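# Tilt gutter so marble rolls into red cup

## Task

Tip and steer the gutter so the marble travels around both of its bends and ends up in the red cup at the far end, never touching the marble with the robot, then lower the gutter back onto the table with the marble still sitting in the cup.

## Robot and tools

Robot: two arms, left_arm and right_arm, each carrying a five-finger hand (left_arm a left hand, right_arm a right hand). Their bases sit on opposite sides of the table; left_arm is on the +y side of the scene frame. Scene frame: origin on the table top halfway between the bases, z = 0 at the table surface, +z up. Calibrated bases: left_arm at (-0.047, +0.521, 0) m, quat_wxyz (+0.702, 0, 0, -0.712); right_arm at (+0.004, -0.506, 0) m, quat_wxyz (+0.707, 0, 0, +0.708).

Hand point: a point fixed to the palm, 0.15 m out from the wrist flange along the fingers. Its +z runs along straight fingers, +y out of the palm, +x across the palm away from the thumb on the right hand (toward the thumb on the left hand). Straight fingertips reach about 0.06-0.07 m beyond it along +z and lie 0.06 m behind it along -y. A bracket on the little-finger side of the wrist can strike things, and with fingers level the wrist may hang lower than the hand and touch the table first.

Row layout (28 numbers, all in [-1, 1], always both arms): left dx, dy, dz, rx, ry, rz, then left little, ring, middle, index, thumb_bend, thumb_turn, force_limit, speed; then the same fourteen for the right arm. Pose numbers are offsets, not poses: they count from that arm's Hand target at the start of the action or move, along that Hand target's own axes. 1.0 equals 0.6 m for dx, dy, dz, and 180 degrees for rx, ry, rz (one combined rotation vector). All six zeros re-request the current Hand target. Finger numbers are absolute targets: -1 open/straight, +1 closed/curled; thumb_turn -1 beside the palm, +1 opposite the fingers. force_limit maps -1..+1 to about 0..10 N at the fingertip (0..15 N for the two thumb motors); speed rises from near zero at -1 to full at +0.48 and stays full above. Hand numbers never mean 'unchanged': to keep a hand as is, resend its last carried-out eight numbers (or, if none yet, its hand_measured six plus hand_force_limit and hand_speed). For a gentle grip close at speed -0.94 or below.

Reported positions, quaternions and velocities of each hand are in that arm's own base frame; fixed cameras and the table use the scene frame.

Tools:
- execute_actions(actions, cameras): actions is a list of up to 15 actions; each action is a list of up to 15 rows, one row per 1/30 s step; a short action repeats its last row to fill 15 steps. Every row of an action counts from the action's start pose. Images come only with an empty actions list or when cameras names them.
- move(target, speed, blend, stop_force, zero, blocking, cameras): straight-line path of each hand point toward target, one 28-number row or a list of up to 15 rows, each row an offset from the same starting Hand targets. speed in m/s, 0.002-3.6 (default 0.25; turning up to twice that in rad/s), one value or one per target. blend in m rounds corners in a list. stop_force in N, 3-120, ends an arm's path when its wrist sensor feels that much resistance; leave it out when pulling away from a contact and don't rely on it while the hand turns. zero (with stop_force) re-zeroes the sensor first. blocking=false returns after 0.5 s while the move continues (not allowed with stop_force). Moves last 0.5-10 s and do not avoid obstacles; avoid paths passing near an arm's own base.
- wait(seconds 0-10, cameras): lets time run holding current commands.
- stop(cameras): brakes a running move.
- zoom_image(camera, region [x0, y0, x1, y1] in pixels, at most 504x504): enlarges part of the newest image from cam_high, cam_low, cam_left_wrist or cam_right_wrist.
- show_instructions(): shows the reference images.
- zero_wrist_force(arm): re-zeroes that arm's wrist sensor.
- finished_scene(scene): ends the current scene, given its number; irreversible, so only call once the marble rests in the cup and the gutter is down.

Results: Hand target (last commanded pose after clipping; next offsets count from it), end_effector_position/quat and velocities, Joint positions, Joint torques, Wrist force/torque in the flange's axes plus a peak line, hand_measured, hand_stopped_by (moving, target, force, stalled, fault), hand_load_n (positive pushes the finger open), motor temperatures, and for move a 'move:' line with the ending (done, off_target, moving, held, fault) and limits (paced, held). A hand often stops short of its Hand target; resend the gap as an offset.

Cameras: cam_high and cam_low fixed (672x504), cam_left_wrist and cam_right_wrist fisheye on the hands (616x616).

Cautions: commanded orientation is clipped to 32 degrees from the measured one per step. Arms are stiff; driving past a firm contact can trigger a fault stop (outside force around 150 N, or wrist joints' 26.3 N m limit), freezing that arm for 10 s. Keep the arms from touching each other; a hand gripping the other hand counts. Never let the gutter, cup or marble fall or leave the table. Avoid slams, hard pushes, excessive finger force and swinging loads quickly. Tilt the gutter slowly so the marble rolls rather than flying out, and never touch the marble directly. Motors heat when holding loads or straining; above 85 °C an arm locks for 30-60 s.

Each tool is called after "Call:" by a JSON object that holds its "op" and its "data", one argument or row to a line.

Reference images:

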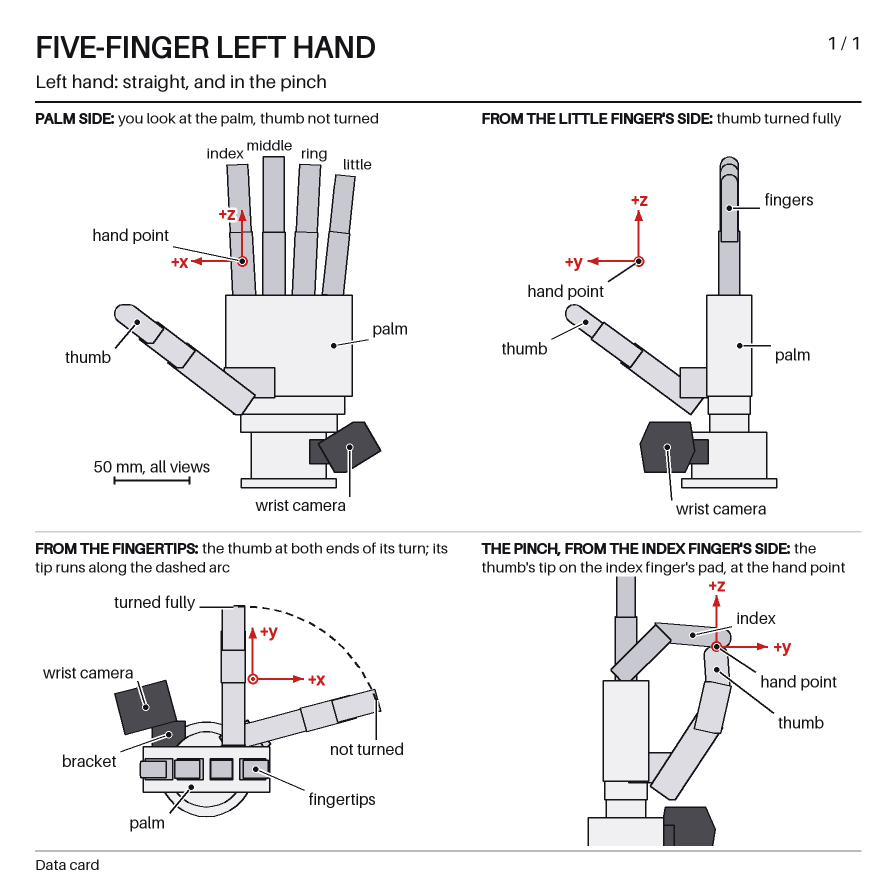

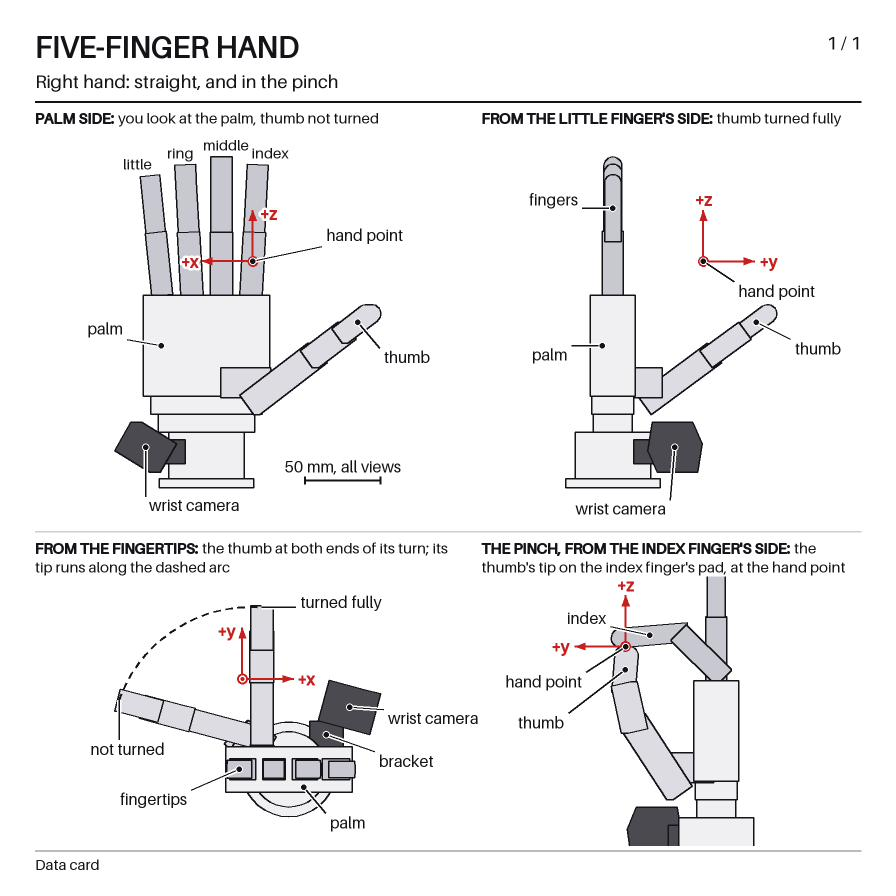

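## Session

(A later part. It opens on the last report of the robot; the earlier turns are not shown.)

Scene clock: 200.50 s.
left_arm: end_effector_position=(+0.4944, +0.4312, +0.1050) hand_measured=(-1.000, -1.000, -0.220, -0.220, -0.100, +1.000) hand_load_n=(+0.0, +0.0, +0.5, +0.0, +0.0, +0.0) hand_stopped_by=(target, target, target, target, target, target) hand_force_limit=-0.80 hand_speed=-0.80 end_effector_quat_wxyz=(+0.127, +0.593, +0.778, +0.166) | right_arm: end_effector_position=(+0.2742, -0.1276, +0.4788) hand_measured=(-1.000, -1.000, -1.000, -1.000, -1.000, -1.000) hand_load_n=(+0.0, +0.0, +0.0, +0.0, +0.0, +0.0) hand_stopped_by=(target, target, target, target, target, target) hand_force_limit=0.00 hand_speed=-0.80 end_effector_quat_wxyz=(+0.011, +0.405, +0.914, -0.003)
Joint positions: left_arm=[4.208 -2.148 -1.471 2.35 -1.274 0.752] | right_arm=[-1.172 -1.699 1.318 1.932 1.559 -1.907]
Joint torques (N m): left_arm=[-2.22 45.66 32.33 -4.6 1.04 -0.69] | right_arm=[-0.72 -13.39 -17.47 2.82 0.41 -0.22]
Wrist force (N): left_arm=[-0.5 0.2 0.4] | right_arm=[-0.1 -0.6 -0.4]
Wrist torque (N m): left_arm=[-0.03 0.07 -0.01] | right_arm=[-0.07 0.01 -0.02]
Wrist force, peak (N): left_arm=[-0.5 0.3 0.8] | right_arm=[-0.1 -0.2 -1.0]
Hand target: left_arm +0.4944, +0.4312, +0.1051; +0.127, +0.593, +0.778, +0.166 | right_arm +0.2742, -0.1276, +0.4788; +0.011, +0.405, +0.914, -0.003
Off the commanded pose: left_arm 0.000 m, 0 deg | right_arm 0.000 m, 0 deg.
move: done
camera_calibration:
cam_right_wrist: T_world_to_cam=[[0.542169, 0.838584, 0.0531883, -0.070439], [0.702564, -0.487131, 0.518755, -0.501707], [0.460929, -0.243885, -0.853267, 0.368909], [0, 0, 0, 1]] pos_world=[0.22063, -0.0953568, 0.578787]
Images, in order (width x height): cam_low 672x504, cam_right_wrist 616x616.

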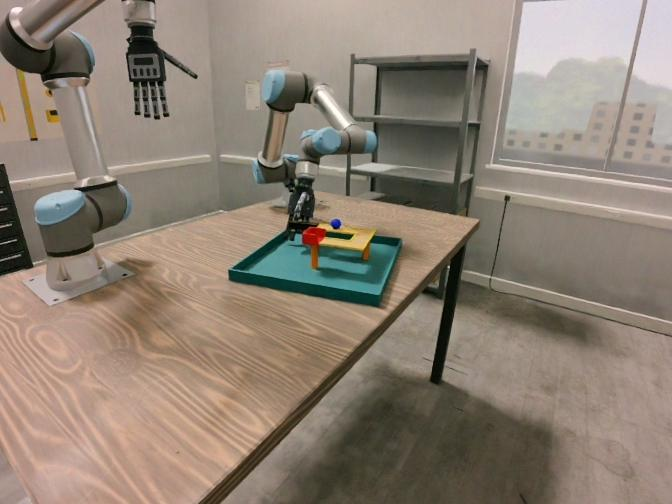

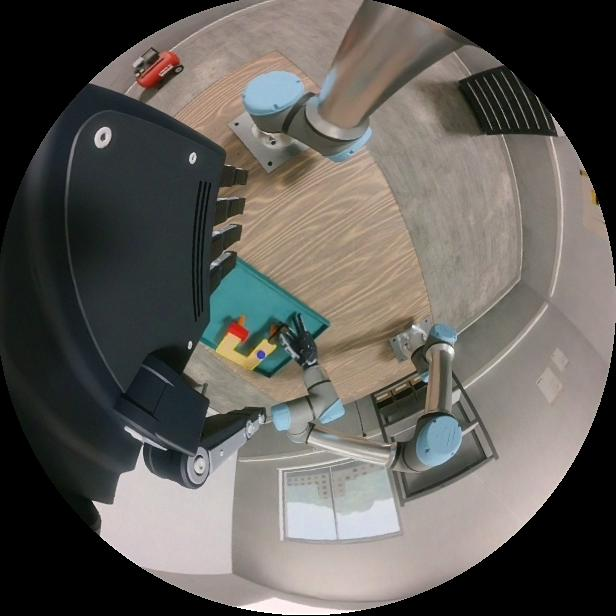

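Call:
{"op": "move", "data": {
  "target": [0,0.00119,-0.00267,0,0,0,-1,-1,-0.22,-0.22,-0.1,1,-0.8,-0.8,0,0,0,0,0,0,-1,-1,-1,-1,-1,-1,0,-0.8],
  "speed": 0.006,
  "cameras": ["cam_low","cam_right_wrist"]
}}

Call:
{"op": "zoom_image", "data": {
  "camera": "cam_low",
  "region": [260, 170, 400, 290]
}}

Call:
{"op": "zoom_image", "data": {
  "camera": "cam_right_wrist",
  "region": [210, 300, 310, 390]
}}

Scene clock: 206.53 s.
left_arm: end_effector_position=(+0.4944, +0.4312, +0.1068) hand_measured=(-1.000, -1.000, -0.220, -0.220, -0.100, +1.000) hand_load_n=(+0.0, +0.0, +0.0, +0.5, +0.0, +0.0) hand_stopped_by=(target, target, target, target, target, target) hand_force_limit=-0.80 hand_speed=-0.80 end_effector_quat_wxyz=(+0.127, +0.593, +0.778, +0.166) | right_arm: end_effector_position=(+0.2742, -0.1276, +0.4788) hand_measured=(-1.000, -1.000, -1.000, -1.000, -1.000, -1.000) hand_load_n=(+0.0, +0.0, +0.0, +0.0, +0.0, +0.0) hand_stopped_by=(target, target, target, target, target, target) hand_force_limit=0.00 hand_speed=-0.80 end_effector_quat_wxyz=(+0.011, +0.405, +0.914, -0.003)
Joint positions: left_arm=[4.208 -2.146 -1.469 2.346 -1.274 0.752] | right_arm=[-1.172 -1.699 1.318 1.932 1.559 -1.907]
Joint torques (N m): left_arm=[5.08 49.58 31.89 -5.09 1.06 1.17] | right_arm=[-0.93 -13.05 -17.01 2.85 0.43 -0.14]
Wrist force (N): left_arm=[-0.7 -0.1 1.0] | right_arm=[-0.1 -0.1 0.0]
Wrist torque (N m): left_arm=[-0.04 0.08 -0.02] | right_arm=[-0.01 0.00 0.00]
Wrist force, peak (N): left_arm=[-0.6 -0.1 1.0] | right_arm=[-0.1 -0.3 -1.0]
Hand target: left_arm +0.4944, +0.4312, +0.1068; +0.127, +0.593, +0.778, +0.166 | right_arm +0.2742, -0.1276, +0.4788; +0.011, +0.405, +0.914, -0.003
Off the commanded pose: left_arm 0.000 m, 0 deg | right_arm 0.000 m, 0 deg.
move: done
camera_calibration:
cam_right_wrist: T_world_to_cam=[[0.542169, 0.838584, 0.0531883, -0.070439], [0.702564, -0.487131, 0.518755, -0.501707], [0.460929, -0.243885, -0.853267, 0.368909], [0, 0, 0, 1]] pos_world=[0.22063, -0.0953568, 0.578787]
Images, in order (width x height): cam_low 672x504, cam_right_wrist 616x616.

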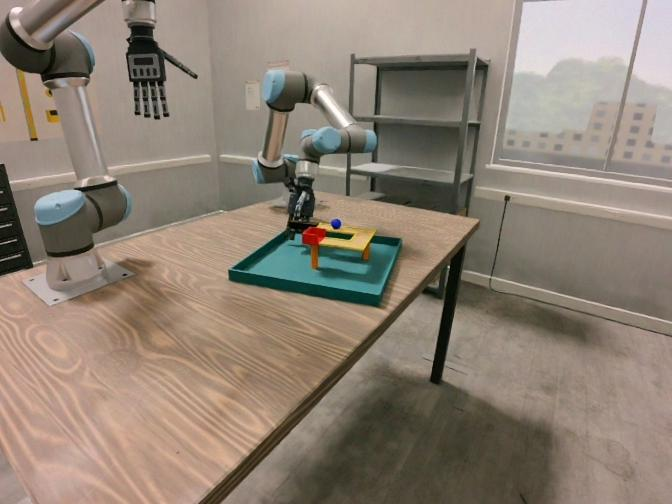

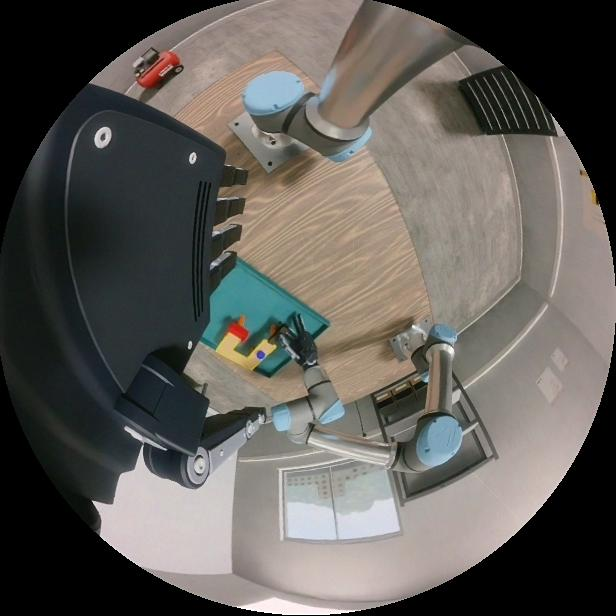

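Scaled by 3.600 from the camera's 672x504 image, which has a finer 960x720 frame.

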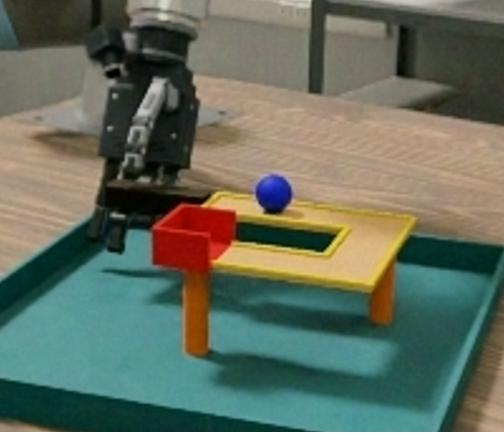

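Scaled by 5.040 from the camera's 616x616 image, which has a finer 880x880 frame.

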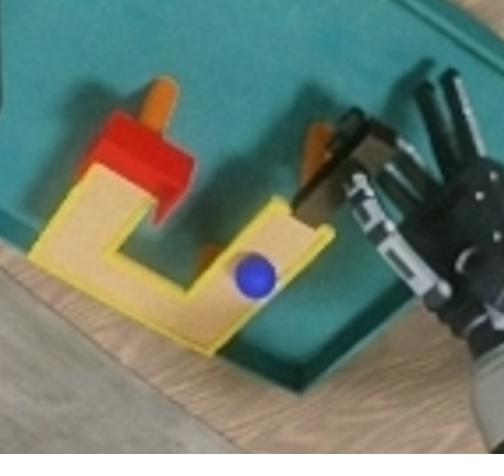

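Call:
{"op": "move", "data": {
  "target": [0,0.00068,-0.00152,0,0,0,-1,-1,-0.22,-0.22,-0.1,1,-0.8,-0.8,0,0,0,0,0,0,-1,-1,-1,-1,-1,-1,0,-0.8],
  "speed": 0.004,
  "cameras": ["cam_low","cam_right_wrist"]
}}

Call:
{"op": "zoom_image", "data": {
  "camera": "cam_low",
  "region": [260, 170, 400, 290]
}}

Call:
{"op": "zoom_image", "data": {
  "camera": "cam_right_wrist",
  "region": [210, 300, 310, 390]
}}

Scene clock: 213.17 s.
left_arm: end_effector_position=(+0.4944, +0.4312, +0.1078) hand_measured=(-1.000, -1.000, -0.220, -0.220, -0.100, +1.000) hand_load_n=(+0.0, +0.0, +0.0, +0.5, +0.0, +0.0) hand_stopped_by=(target, target, target, target, target, target) hand_force_limit=-0.80 hand_speed=-0.80 end_effector_quat_wxyz=(+0.127, +0.593, +0.778, +0.166) | right_arm: end_effector_position=(+0.2742, -0.1276, +0.4788) hand_measured=(-1.000, -1.000, -1.000, -1.000, -1.000, -1.000) hand_load_n=(+0.0, +0.0, +0.0, +0.0, +0.0, +0.0) hand_stopped_by=(target, target, target, target, target, target) hand_force_limit=0.00 hand_speed=-0.80 end_effector_quat_wxyz=(+0.011, +0.405, +0.914, -0.003)
Joint positions: left_arm=[4.208 -2.145 -1.468 2.344 -1.274 0.752] | right_arm=[-1.172 -1.699 1.318 1.932 1.559 -1.907]
Joint torques (N m): left_arm=[3.74 48.06 31.69 -4.85 1 1.24] | right_arm=[-0.91 -13.5 -17.32 2.98 0.41 -0.13]
Wrist force (N): left_arm=[-0.5 0.2 0.7] | right_arm=[0.0 0.1 -0.4]
Wrist torque (N m): left_arm=[0.00 0.04 -0.01] | right_arm=[0.04 0.01 0.01]
Wrist force, peak (N): left_arm=[-0.5 -0.1 1.1] | right_arm=[0.2 -0.3 -0.9]
Hand target: left_arm +0.4944, +0.4312, +0.1078; +0.127, +0.593, +0.778, +0.166 | right_arm +0.2742, -0.1276, +0.4788; +0.011, +0.405, +0.914, -0.003
Off the commanded pose: left_arm 0.000 m, 0 deg | right_arm 0.000 m, 0 deg.
move: done
camera_calibration:
cam_right_wrist: T_world_to_cam=[[0.542169, 0.838584, 0.0531883, -0.070439], [0.702564, -0.487131, 0.518755, -0.501707], [0.460929, -0.243885, -0.853267, 0.368909], [0, 0, 0, 1]] pos_world=[0.22063, -0.0953568, 0.578787]
Images, in order (width x height): cam_low 672x504, cam_right_wrist 616x616.

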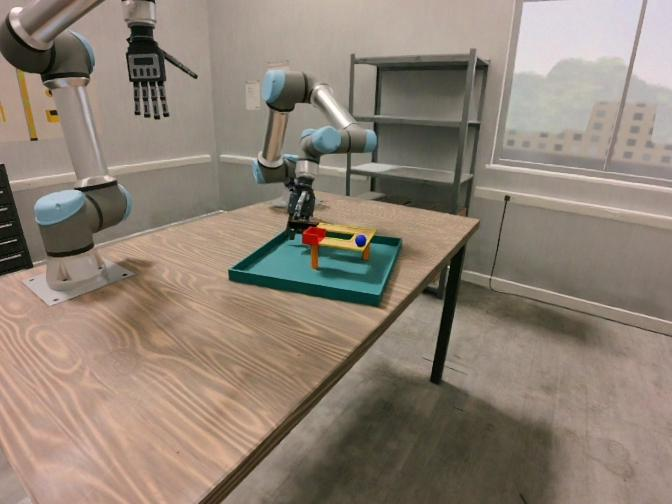

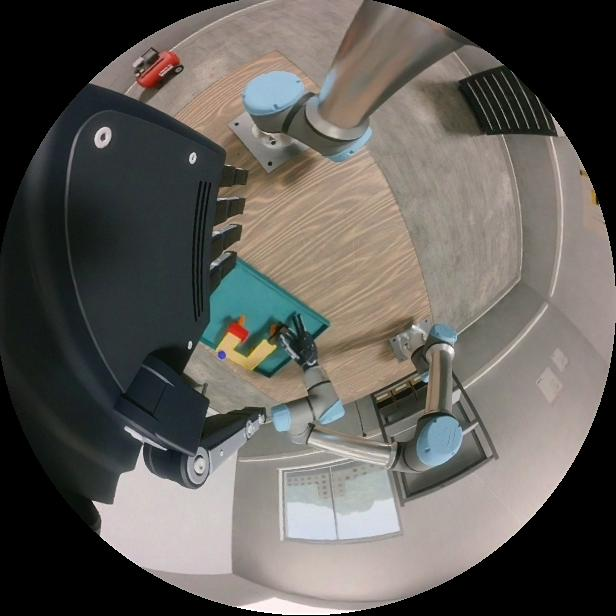

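Scaled by 3.600 from the camera's 672x504 image, which has a finer 960x720 frame.

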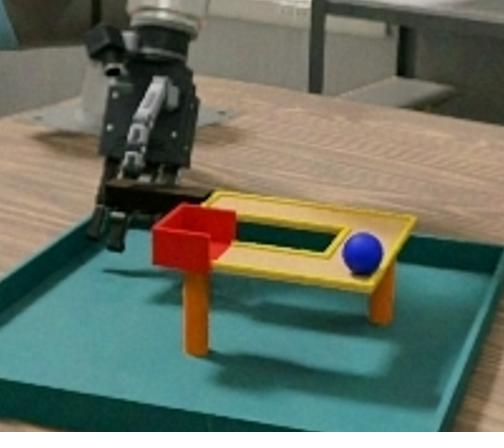

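Scaled by 5.040 from the camera's 616x616 image, which has a finer 880x880 frame.

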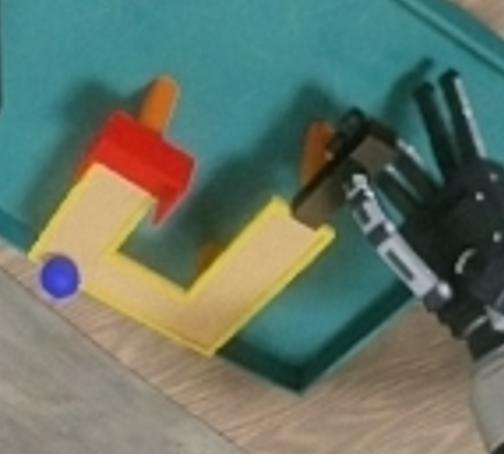

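Call:
{"op": "wait", "data": {
  "seconds": 0.3,
  "cameras": ["cam_low"]
}}

Call:
{"op": "zoom_image", "data": {
  "camera": "cam_low",
  "region": [260, 170, 400, 290]
}}

Scene clock: 218.27 s.
left_arm: end_effector_position=(+0.4944, +0.4312, +0.1078) hand_measured=(-1.000, -1.000, -0.220, -0.220, -0.100, +1.000) hand_load_n=(+0.0, +0.0, +0.0, +0.5, +0.0, +0.0) hand_stopped_by=(target, target, target, target, target, target) hand_force_limit=-0.80 hand_speed=-0.80 end_effector_quat_wxyz=(+0.127, +0.593, +0.778, +0.166) | right_arm: end_effector_position=(+0.2742, -0.1276, +0.4788) hand_measured=(-1.000, -1.000, -1.000, -1.000, -1.000, -1.000) hand_load_n=(+0.0, +0.0, +0.0, +0.0, +0.0, +0.0) hand_stopped_by=(target, target, target, target, target, target) hand_force_limit=0.00 hand_speed=-0.80 end_effector_quat_wxyz=(+0.011, +0.405, +0.914, -0.003)
Joint positions: left_arm=[4.208 -2.145 -1.468 2.344 -1.274 0.752] | right_arm=[-1.172 -1.699 1.318 1.932 1.559 -1.907]
Joint torques (N m): left_arm=[4.48 47.69 31.99 -5.11 1.04 1.14] | right_arm=[-1.47 -13.44 -18.26 3.01 0.55 -0.03]
Wrist force (N): left_arm=[-0.4 0.0 0.8] | right_arm=[-0.2 -0.3 -0.6]
Wrist torque (N m): left_arm=[-0.04 0.05 0.00] | right_arm=[-0.01 0.04 -0.02]
Wrist force, peak (N): left_arm=[-0.5 0.0 0.9] | right_arm=[-0.1 -0.6 -0.9]
Hand target: left_arm +0.4944, +0.4312, +0.1078; +0.127, +0.593, +0.778, +0.166 | right_arm +0.2742, -0.1276, +0.4788; +0.011, +0.405, +0.914, -0.003
Off the commanded pose: left_arm 0.000 m, 0 deg | right_arm 0.000 m, 0 deg.
wait: 0.30 s; at rest from the start
Images, in order (width x height): cam_low 672x504.

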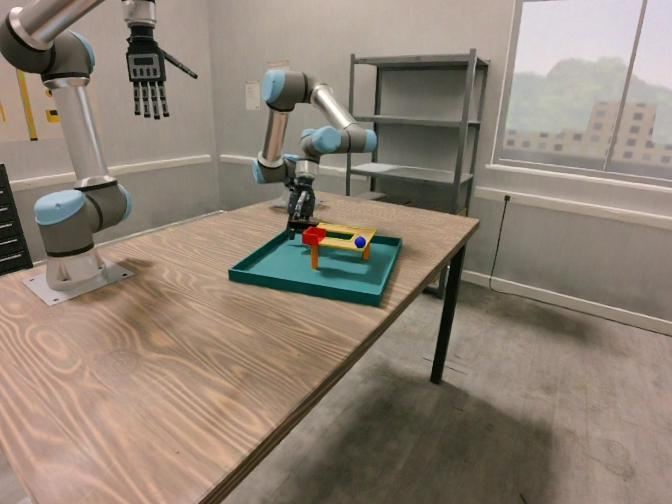

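Scaled by 3.600 from the camera's 672x504 image, which has a finer 960x720 frame.

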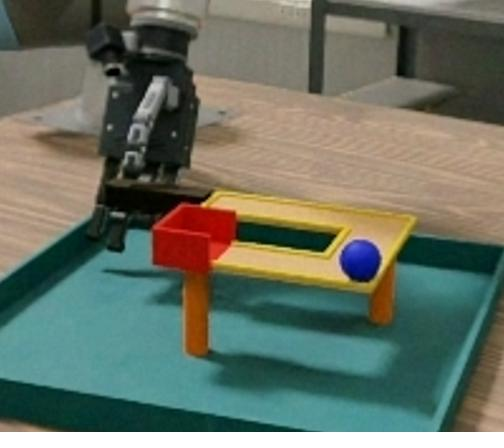

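Call:
{"op": "move", "data": {
  "target": [0,0,0,0,0,0,-1,-1,-0.45,-0.45,0.2,1,-0.8,-0.93,0,0,0,0,0,0,-1,-1,-1,-1,-1,-1,0,-0.8],
  "speed": 0.01,
  "cameras": ["cam_low","cam_left_wrist","cam_right_wrist"]
}}

Call:
{"op": "zoom_image", "data": {
  "camera": "cam_low",
  "region": [260, 170, 400, 290]
}}

Call:
{"op": "zoom_image", "data": {
  "camera": "cam_left_wrist",
  "region": [220, 150, 440, 400]
}}

Call:
{"op": "zoom_image", "data": {
  "camera": "cam_right_wrist",
  "region": [210, 300, 310, 390]
}}

Scene clock: 227.50 s.
left_arm: end_effector_position=(+0.4944, +0.4312, +0.1078) hand_measured=(-1.000, -1.000, -0.450, -0.450, +0.200, +1.000) hand_load_n=(+0.0, +0.0, +0.0, +0.0, +0.0, +0.0) hand_stopped_by=(target, target, target, target, target, target) hand_force_limit=-0.80 hand_speed=-0.93 end_effector_quat_wxyz=(+0.127, +0.593, +0.778, +0.166) | right_arm: end_effector_position=(+0.2742, -0.1276, +0.4788) hand_measured=(-1.000, -1.000, -1.000, -1.000, -1.000, -1.000) hand_load_n=(-0.5, +0.0, +0.0, +0.0, +0.0, +0.0) hand_stopped_by=(target, target, target, target, target, target) hand_force_limit=0.00 hand_speed=-0.80 end_effector_quat_wxyz=(+0.011, +0.405, +0.914, -0.003)
Joint positions: left_arm=[4.208 -2.145 -1.468 2.344 -1.274 0.752] | right_arm=[-1.172 -1.699 1.318 1.932 1.559 -1.907]
Joint torques (N m): left_arm=[4.21 47.06 30.27 -5.13 1.33 1.26] | right_arm=[-1.25 -14.26 -18.56 3.09 0.68 -0.14]
Wrist force (N): left_arm=[-0.3 0.3 0.5] | right_arm=[0.1 -0.4 -0.5]
Wrist torque (N m): left_arm=[-0.02 0.04 0.00] | right_arm=[-0.03 -0.01 0.00]
Wrist force, peak (N): left_arm=[-0.4 0.0 0.9] | right_arm=[-0.1 -0.4 -1.1]
Hand target: left_arm +0.4944, +0.4312, +0.1078; +0.127, +0.593, +0.778, +0.166 | right_arm +0.2742, -0.1276, +0.4788; +0.011, +0.405, +0.914, -0.003
Off the commanded pose: left_arm 0.000 m, 0 deg | right_arm 0.000 m, 0 deg.
move: done
camera_calibration:
cam_left_wrist: T_world_to_cam=[[-0.92498, 0.0650578, -0.374405, 0.468271], [-0.173043, 0.805056, 0.567399, -0.323365], [0.33833, 0.589621, -0.733403, -0.224543], [0, 0, 0, 1]] pos_world=[0.453155, 0.362257, 0.194119]
cam_right_wrist: T_world_to_cam=[[0.542169, 0.838584, 0.0531883, -0.070439], [0.702564, -0.487131, 0.518755, -0.501707], [0.460929, -0.243885, -0.853267, 0.368909], [0, 0, 0, 1]] pos_world=[0.22063, -0.0953568, 0.578787]
Images, in order (width x height): cam_low 672x504, cam_left_wrist 616x616, cam_right_wrist 616x616.

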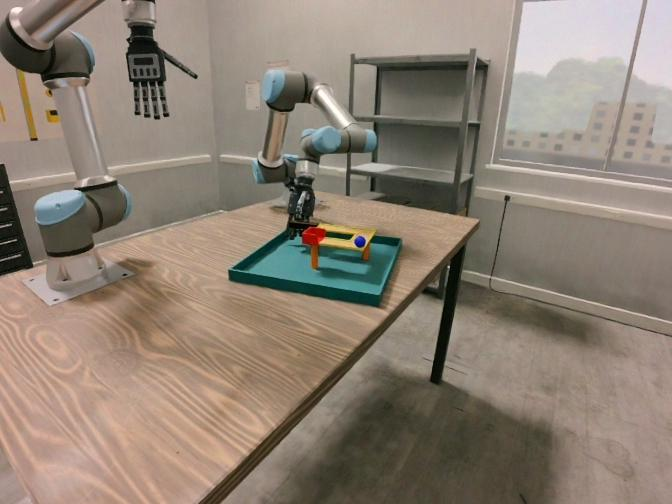

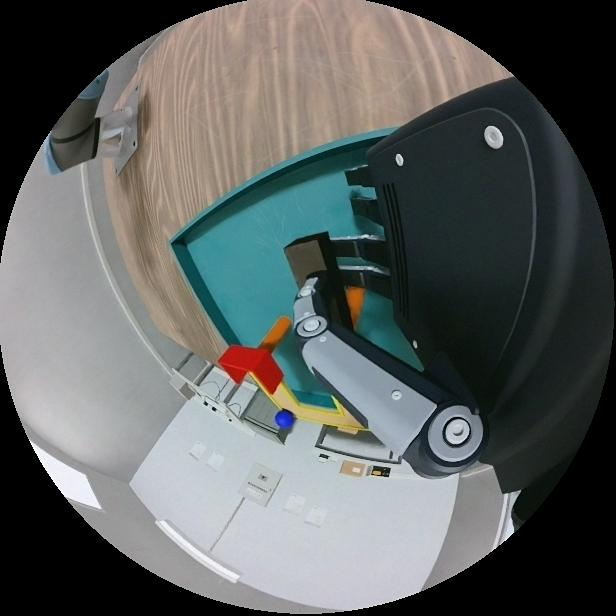

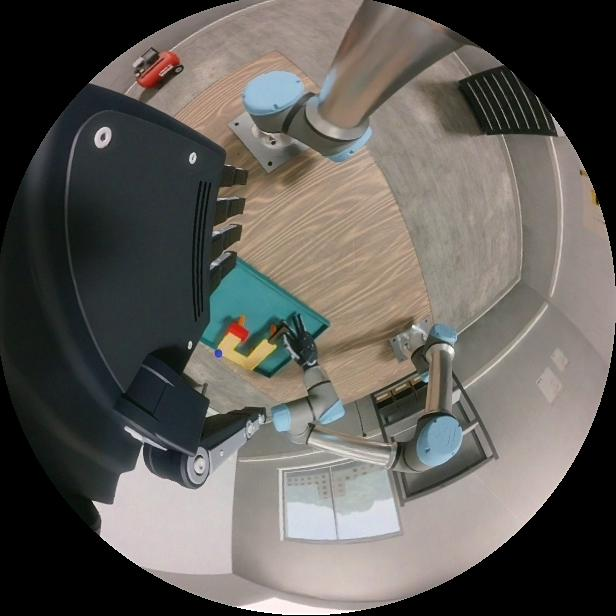

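Scaled by 3.600 from the camera's 672x504 image, which has a finer 960x720 frame.

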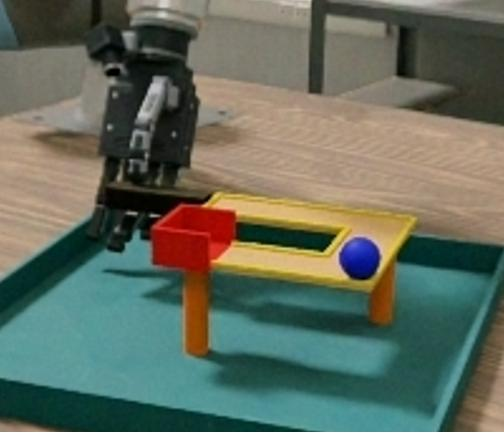

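Scaled by 2.016 from the camera's 616x616 image, which has a finer 880x880 frame.

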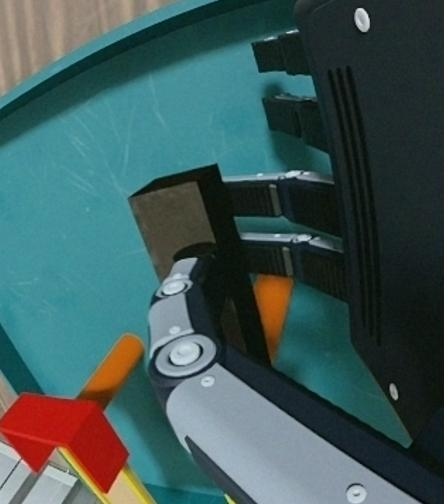

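Scaled by 5.040 from the camera's 616x616 image, which has a finer 880x880 frame.

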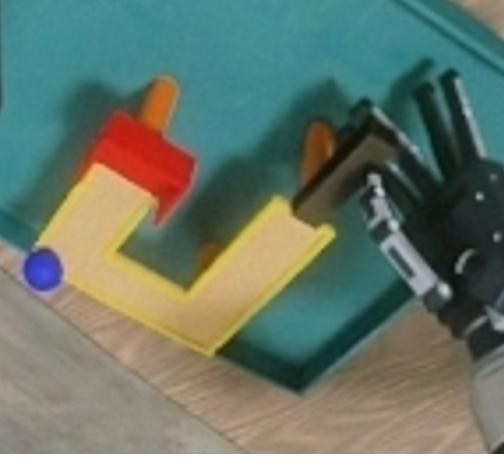

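Call:
{"op": "move", "data": {
  "target": [0,-0.00203,0.00457,0,0,0,-1,-1,-0.45,-0.45,0.2,1,-0.8,-0.93,0,0,0,0,0,0,-1,-1,-1,-1,-1,-1,0,-0.8],
  "speed": 0.006,
  "cameras": ["cam_low","cam_right_wrist"]
}}

Call:
{"op": "zoom_image", "data": {
  "camera": "cam_low",
  "region": [260, 170, 400, 290]
}}

Scene clock: 237.57 s.
left_arm: end_effector_position=(+0.4944, +0.4312, +0.1050) hand_measured=(-1.000, -1.000, -0.450, -0.450, +0.200, +1.000) hand_load_n=(+0.0, +0.0, +0.0, +0.0, +0.5, -0.5) hand_stopped_by=(target, target, target, target, target, target) hand_force_limit=-0.80 hand_speed=-0.93 end_effector_quat_wxyz=(+0.127, +0.593, +0.778, +0.166) | right_arm: end_effector_position=(+0.2742, -0.1276, +0.4788) hand_measured=(-1.000, -1.000, -1.000, -1.000, -1.000, -1.000) hand_load_n=(+0.0, +0.0, +0.0, +0.0, +0.0, +0.0) hand_stopped_by=(target, target, target, target, target, target) hand_force_limit=0.00 hand_speed=-0.80 end_effector_quat_wxyz=(+0.011, +0.405, +0.914, -0.003)
Joint positions: left_arm=[4.208 -2.148 -1.471 2.35 -1.274 0.752] | right_arm=[-1.172 -1.699 1.318 1.932 1.559 -1.907]
Joint torques (N m): left_arm=[2.2 32.35 -0.34 0.98 0.93 0.94] | right_arm=[-0.64 -14.22 -19.1 3.16 0.71 -0.13]
Wrist force (N): left_arm=[-1.0 0.7 -1.1] | right_arm=[-0.4 -0.1 -0.5]
Wrist torque (N m): left_arm=[-0.03 0.04 -0.02] | right_arm=[0.02 0.07 -0.02]
Wrist force, peak (N): left_arm=[-1.0 0.7 -1.1] | right_arm=[-0.2 -0.7 -0.7]
Hand target: left_arm +0.4944, +0.4312, +0.1048; +0.127, +0.593, +0.778, +0.166 | right_arm +0.2742, -0.1276, +0.4788; +0.011, +0.405, +0.914, -0.003
Off the commanded pose: left_arm 0.000 m, 0 deg | right_arm 0.000 m, 0 deg.
move: done
camera_calibration:
cam_right_wrist: T_world_to_cam=[[0.542169, 0.838584, 0.0531883, -0.070439], [0.702564, -0.487131, 0.518755, -0.501707], [0.460929, -0.243885, -0.853267, 0.368909], [0, 0, 0, 1]] pos_world=[0.22063, -0.0953568, 0.578787]
Images, in order (width x height): cam_low 672x504, cam_right_wrist 616x616.

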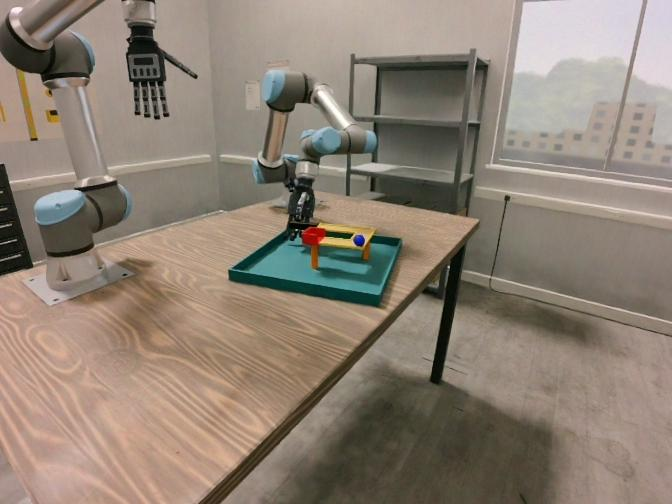

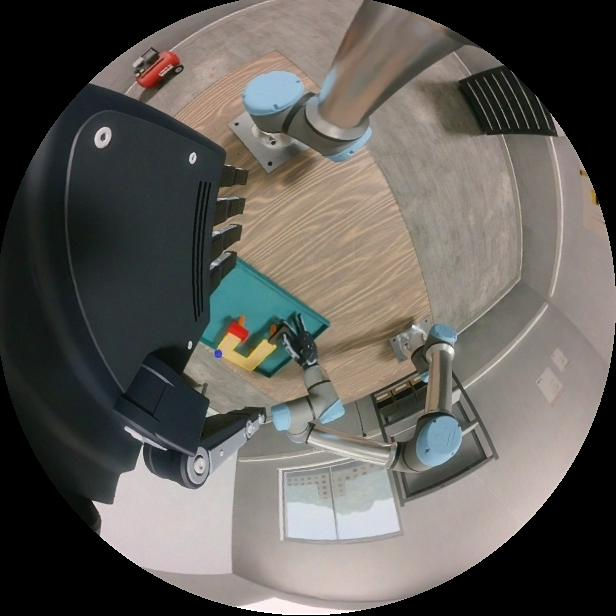

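Scaled by 3.600 from the camera's 672x504 image, which has a finer 960x720 frame.

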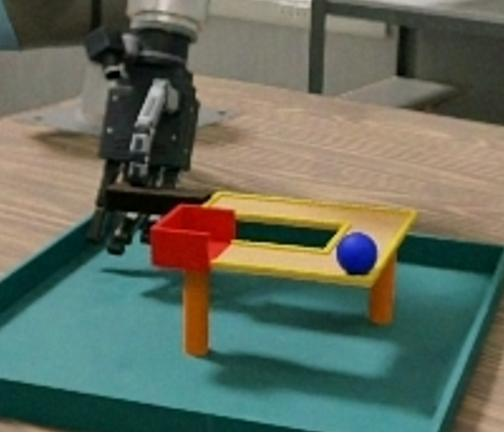

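Call:
{"op": "move", "data": {
  "target": [0,-0.00054,0.00122,0,0,0,-1,-1,-0.45,-0.45,0.2,1,-0.8,-0.93,0,0,0,0,0,0,-1,-1,-1,-1,-1,-1,0,-0.8],
  "speed": 0.003,
  "cameras": ["cam_low","cam_right_wrist"]
}}

Call:
{"op": "zoom_image", "data": {
  "camera": "cam_low",
  "region": [260, 170, 400, 290]
}}

Call:
{"op": "zoom_image", "data": {
  "camera": "cam_right_wrist",
  "region": [210, 300, 310, 390]
}}

Scene clock: 244.27 s.
left_arm: end_effector_position=(+0.4944, +0.4312, +0.1041) hand_measured=(-1.000, -1.000, -0.450, -0.450, +0.200, +1.000) hand_load_n=(+0.0, +0.0, +0.0, +0.0, +0.0, -0.5) hand_stopped_by=(target, target, target, target, target, target) hand_force_limit=-0.80 hand_speed=-0.93 end_effector_quat_wxyz=(+0.127, +0.593, +0.778, +0.166) | right_arm: end_effector_position=(+0.2742, -0.1276, +0.4788) hand_measured=(-1.000, -1.000, -1.000, -1.000, -1.000, -1.000) hand_load_n=(+0.0, +0.0, +0.0, +0.0, +0.0, +0.0) hand_stopped_by=(target, target, target, target, target, target) hand_force_limit=0.00 hand_speed=-0.80 end_effector_quat_wxyz=(+0.011, +0.405, +0.914, -0.003)
Joint positions: left_arm=[4.208 -2.149 -1.472 2.352 -1.274 0.752] | right_arm=[-1.172 -1.699 1.318 1.932 1.559 -1.907]
Joint torques (N m): left_arm=[-6.84 32.88 1.82 0.99 -0.45 -1.67] | right_arm=[-0.92 -14.86 -18.8 3.21 0.76 -0.1]
Wrist force (N): left_arm=[-0.7 0.3 -0.1] | right_arm=[-0.2 -0.4 -0.8]
Wrist torque (N m): left_arm=[-0.05 0.04 0.00] | right_arm=[0.00 0.04 -0.02]
Wrist force, peak (N): left_arm=[-1.1 0.8 -1.0] | right_arm=[0.4 -0.5 -1.0]
Hand target: left_arm +0.4944, +0.4312, +0.1040; +0.127, +0.593, +0.778, +0.166 | right_arm +0.2742, -0.1276, +0.4788; +0.011, +0.405, +0.914, -0.003
Off the commanded pose: left_arm 0.000 m, 0 deg | right_arm 0.000 m, 0 deg.
move: done
camera_calibration:
cam_right_wrist: T_world_to_cam=[[0.542169, 0.838584, 0.0531883, -0.070439], [0.702564, -0.487131, 0.518755, -0.501707], [0.460929, -0.243885, -0.853267, 0.368909], [0, 0, 0, 1]] pos_world=[0.22063, -0.0953568, 0.578787]
Images, in order (width x height): cam_low 672x504, cam_right_wrist 616x616.

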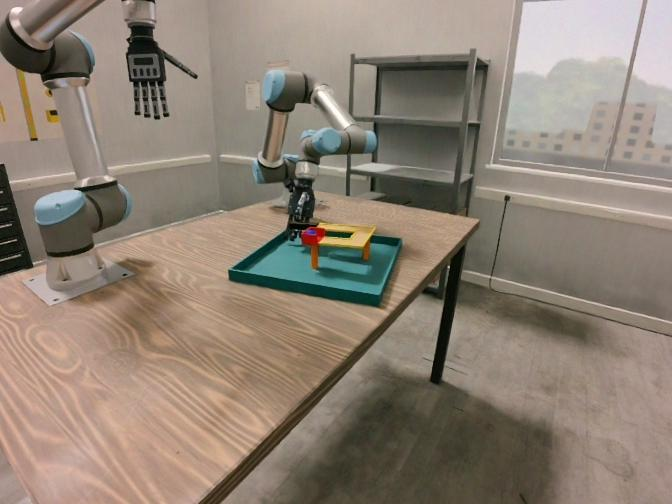

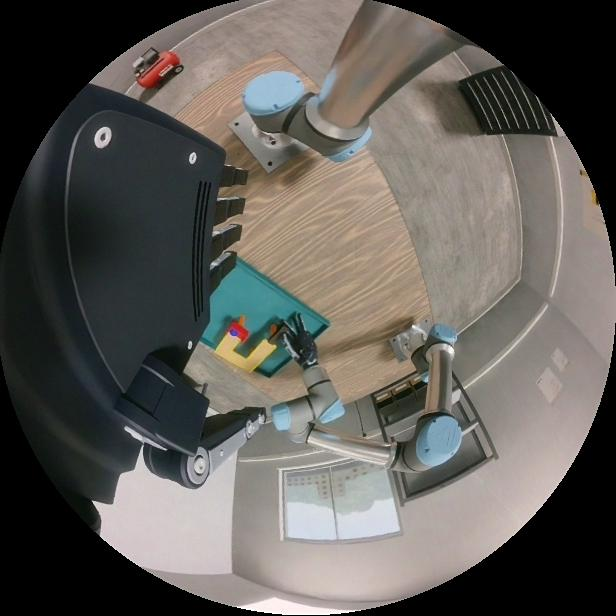

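Scaled by 3.600 from the camera's 672x504 image, which has a finer 960x720 frame.

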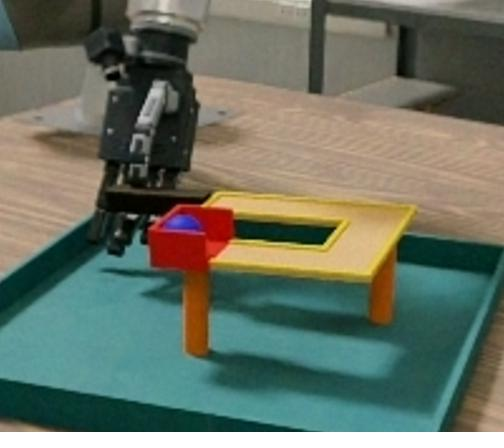

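Scaled by 5.040 from the camera's 616x616 image, which has a finer 880x880 frame.

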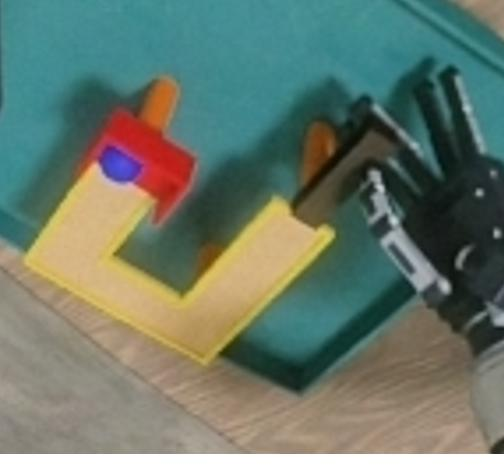

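Call:
{"op": "move", "data": {
  "target": [0,0.00257,-0.0058,0,0,0,-1,-1,-0.45,-0.45,0.2,1,-0.8,-0.93,0,0,0,0,0,0,-1,-1,-1,-1,-1,-1,0,-0.8],
  "speed": 0.004,
  "cameras": ["cam_low","cam_right_wrist"]
}}

Call:
{"op": "zoom_image", "data": {
  "camera": "cam_low",
  "region": [260, 170, 400, 290]
}}

Call:
{"op": "zoom_image", "data": {
  "camera": "cam_right_wrist",
  "region": [210, 300, 310, 390]
}}

Scene clock: 252.33 s.
left_arm: end_effector_position=(+0.4944, +0.4312, +0.1078) hand_measured=(-1.000, -1.000, -0.450, -0.450, +0.200, +1.000) hand_load_n=(+0.0, +0.0, +0.0, +0.0, +0.0, +0.0) hand_stopped_by=(target, target, target, target, target, target) hand_force_limit=-0.80 hand_speed=-0.93 end_effector_quat_wxyz=(+0.127, +0.593, +0.778, +0.166) | right_arm: end_effector_position=(+0.2742, -0.1276, +0.4788) hand_measured=(-1.000, -1.000, -1.000, -1.000, -1.000, -1.000) hand_load_n=(+0.0, +0.0, +0.0, +0.0, +0.0, +0.0) hand_stopped_by=(target, target, target, target, target, target) hand_force_limit=0.00 hand_speed=-0.80 end_effector_quat_wxyz=(+0.011, +0.405, +0.914, -0.003)
Joint positions: left_arm=[4.208 -2.145 -1.468 2.344 -1.274 0.752] | right_arm=[-1.172 -1.699 1.318 1.932 1.559 -1.907]
Joint torques (N m): left_arm=[-1.32 47.7 29.84 -4.65 -1.29 -0.6] | right_arm=[-1.33 -14.76 -19.53 3.19 0.76 -0.14]
Wrist force (N): left_arm=[-0.3 0.3 0.5] | right_arm=[-0.3 -0.3 -0.5]
Wrist torque (N m): left_arm=[-0.02 0.05 0.00] | right_arm=[-0.01 0.05 -0.02]
Wrist force, peak (N): left_arm=[-1.1 0.6 -0.4] | right_arm=[-0.2 -0.6 -0.8]
Hand target: left_arm +0.4944, +0.4312, +0.1079; +0.127, +0.593, +0.778, +0.166 | right_arm +0.2742, -0.1276, +0.4788; +0.011, +0.405, +0.914, -0.003
Off the commanded pose: left_arm 0.000 m, 0 deg | right_arm 0.000 m, 0 deg.
move: done
camera_calibration:
cam_right_wrist: T_world_to_cam=[[0.542169, 0.838584, 0.0531883, -0.070439], [0.702564, -0.487131, 0.518755, -0.501707], [0.460929, -0.243885, -0.853267, 0.368909], [0, 0, 0, 1]] pos_world=[0.22063, -0.0953568, 0.578787]
Images, in order (width x height): cam_low 672x504, cam_right_wrist 616x616.

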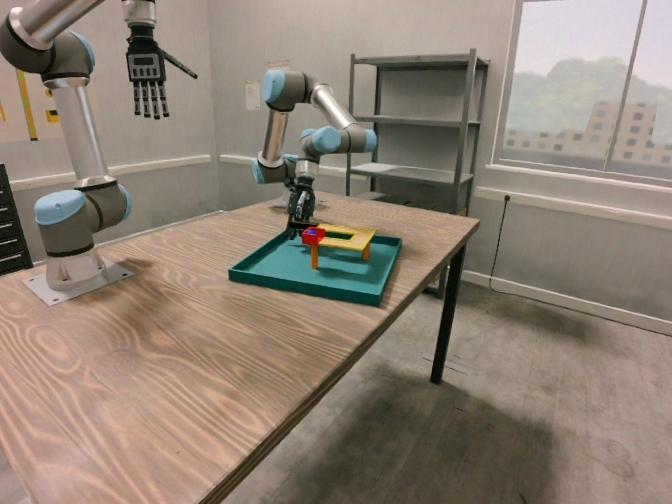

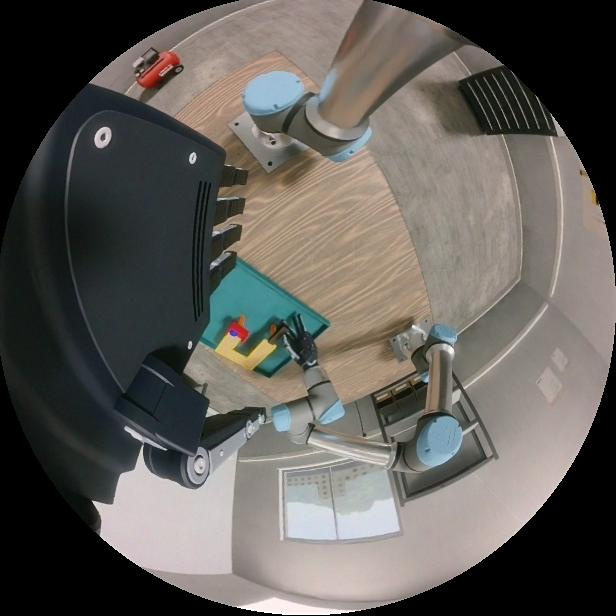

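Scaled by 3.600 from the camera's 672x504 image, which has a finer 960x720 frame.

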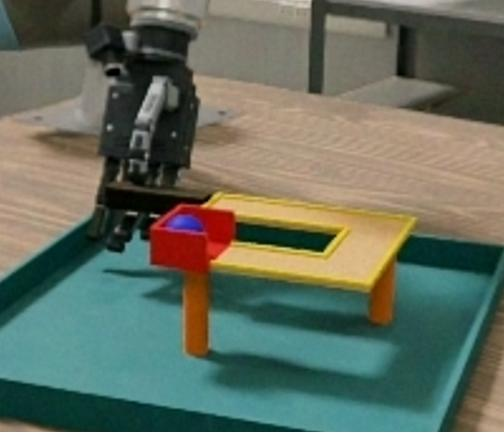

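Scaled by 5.040 from the camera's 616x616 image, which has a finer 880x880 frame.

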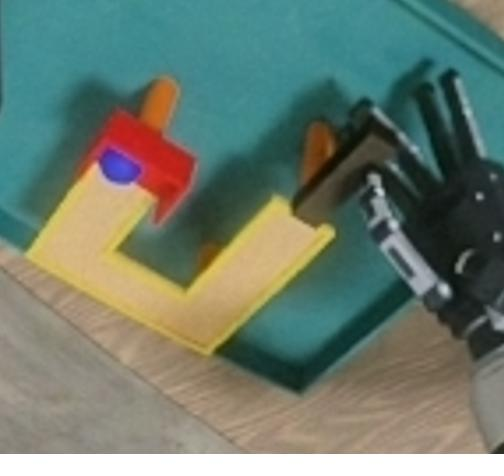

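Marble is in the cup and the gutter is back on its legs. Open the hand, then withdraw.

Call:
{"op": "move", "data": {
  "target": [0,0,0,0,0,0,-1,-1,-1,-1,-1,1,-0.6,-0.7,0,0,0,0,0,0,-1,-1,-1,-1,-1,-1,0,-0.8],
  "speed": 0.02,
  "cameras": ["cam_left_wrist"]
}}

Call:
{"op": "zoom_image", "data": {
  "camera": "cam_left_wrist",
  "region": [220, 150, 440, 400]
}}

Scene clock: 260.40 s.
left_arm: end_effector_position=(+0.4944, +0.4312, +0.1079) hand_measured=(-1.000, -1.000, -1.000, -1.000, -1.000, +1.000) hand_load_n=(+0.0, +0.0, +0.0, +0.0, +0.0, +0.0) hand_stopped_by=(target, target, target, target, target, target) hand_force_limit=-0.60 hand_speed=-0.70 end_effector_quat_wxyz=(+0.127, +0.593, +0.778, +0.166) | right_arm: end_effector_position=(+0.2742, -0.1276, +0.4788) hand_measured=(-1.000, -1.000, -1.000, -1.000, -1.000, -1.000) hand_load_n=(+0.0, +0.0, +0.0, +0.0, +0.0, +0.0) hand_stopped_by=(target, target, target, target, target, target) hand_force_limit=0.00 hand_speed=-0.80 end_effector_quat_wxyz=(+0.011, +0.405, +0.914, -0.003)
Joint positions: left_arm=[4.208 -2.145 -1.468 2.344 -1.274 0.752] | right_arm=[-1.172 -1.699 1.318 1.932 1.559 -1.907]
Joint torques (N m): left_arm=[6.04 48.01 26.84 -3.98 1.15 1.14] | right_arm=[-0.88 -14.99 -19.55 3.28 0.91 -0.16]
Wrist force (N): left_arm=[-0.5 0.3 0.3] | right_arm=[-0.1 0.0 -0.7]
Wrist torque (N m): left_arm=[-0.01 0.06 -0.01] | right_arm=[0.05 0.03 0.00]
Wrist force, peak (N): left_arm=[-0.4 0.4 0.6] | right_arm=[-0.3 -0.3 -1.1]
Hand target: left_arm +0.4944, +0.4312, +0.1079; +0.127, +0.593, +0.778, +0.166 | right_arm +0.2742, -0.1276, +0.4788; +0.011, +0.405, +0.914, -0.003
Off the commanded pose: left_arm 0.000 m, 0 deg | right_arm 0.000 m, 0 deg.
move: done
camera_calibration:
cam_left_wrist: T_world_to_cam=[[-0.92498, 0.0650578, -0.374405, 0.468271], [-0.173043, 0.805056, 0.567399, -0.323365], [0.33833, 0.589621, -0.733403, -0.224543], [0, 0, 0, 1]] pos_world=[0.453155, 0.362257, 0.194119]
Images, in order (width x height): cam_left_wrist 616x616.

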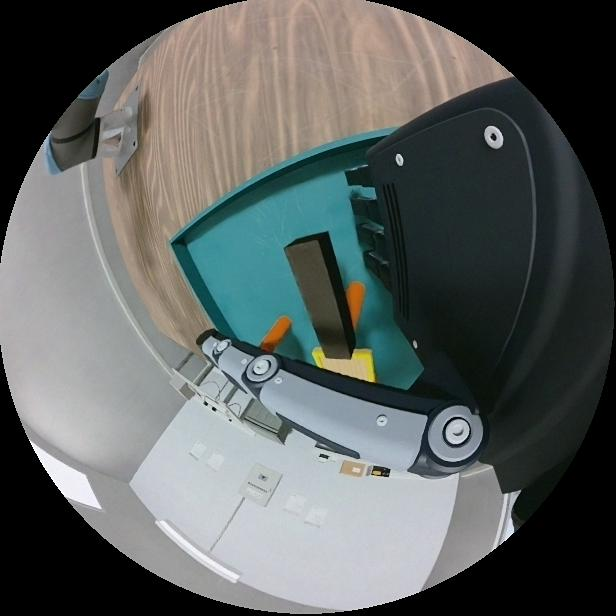

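Scaled by 2.016 from the camera's 616x616 image, which has a finer 880x880 frame.

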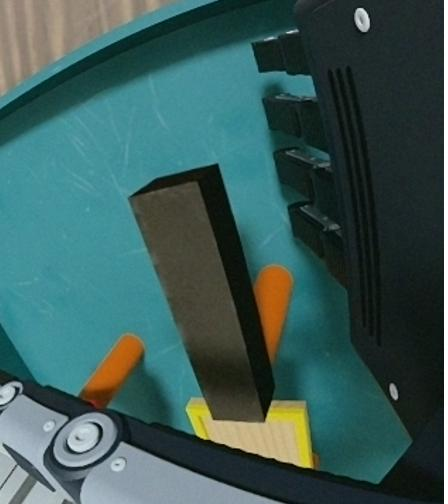

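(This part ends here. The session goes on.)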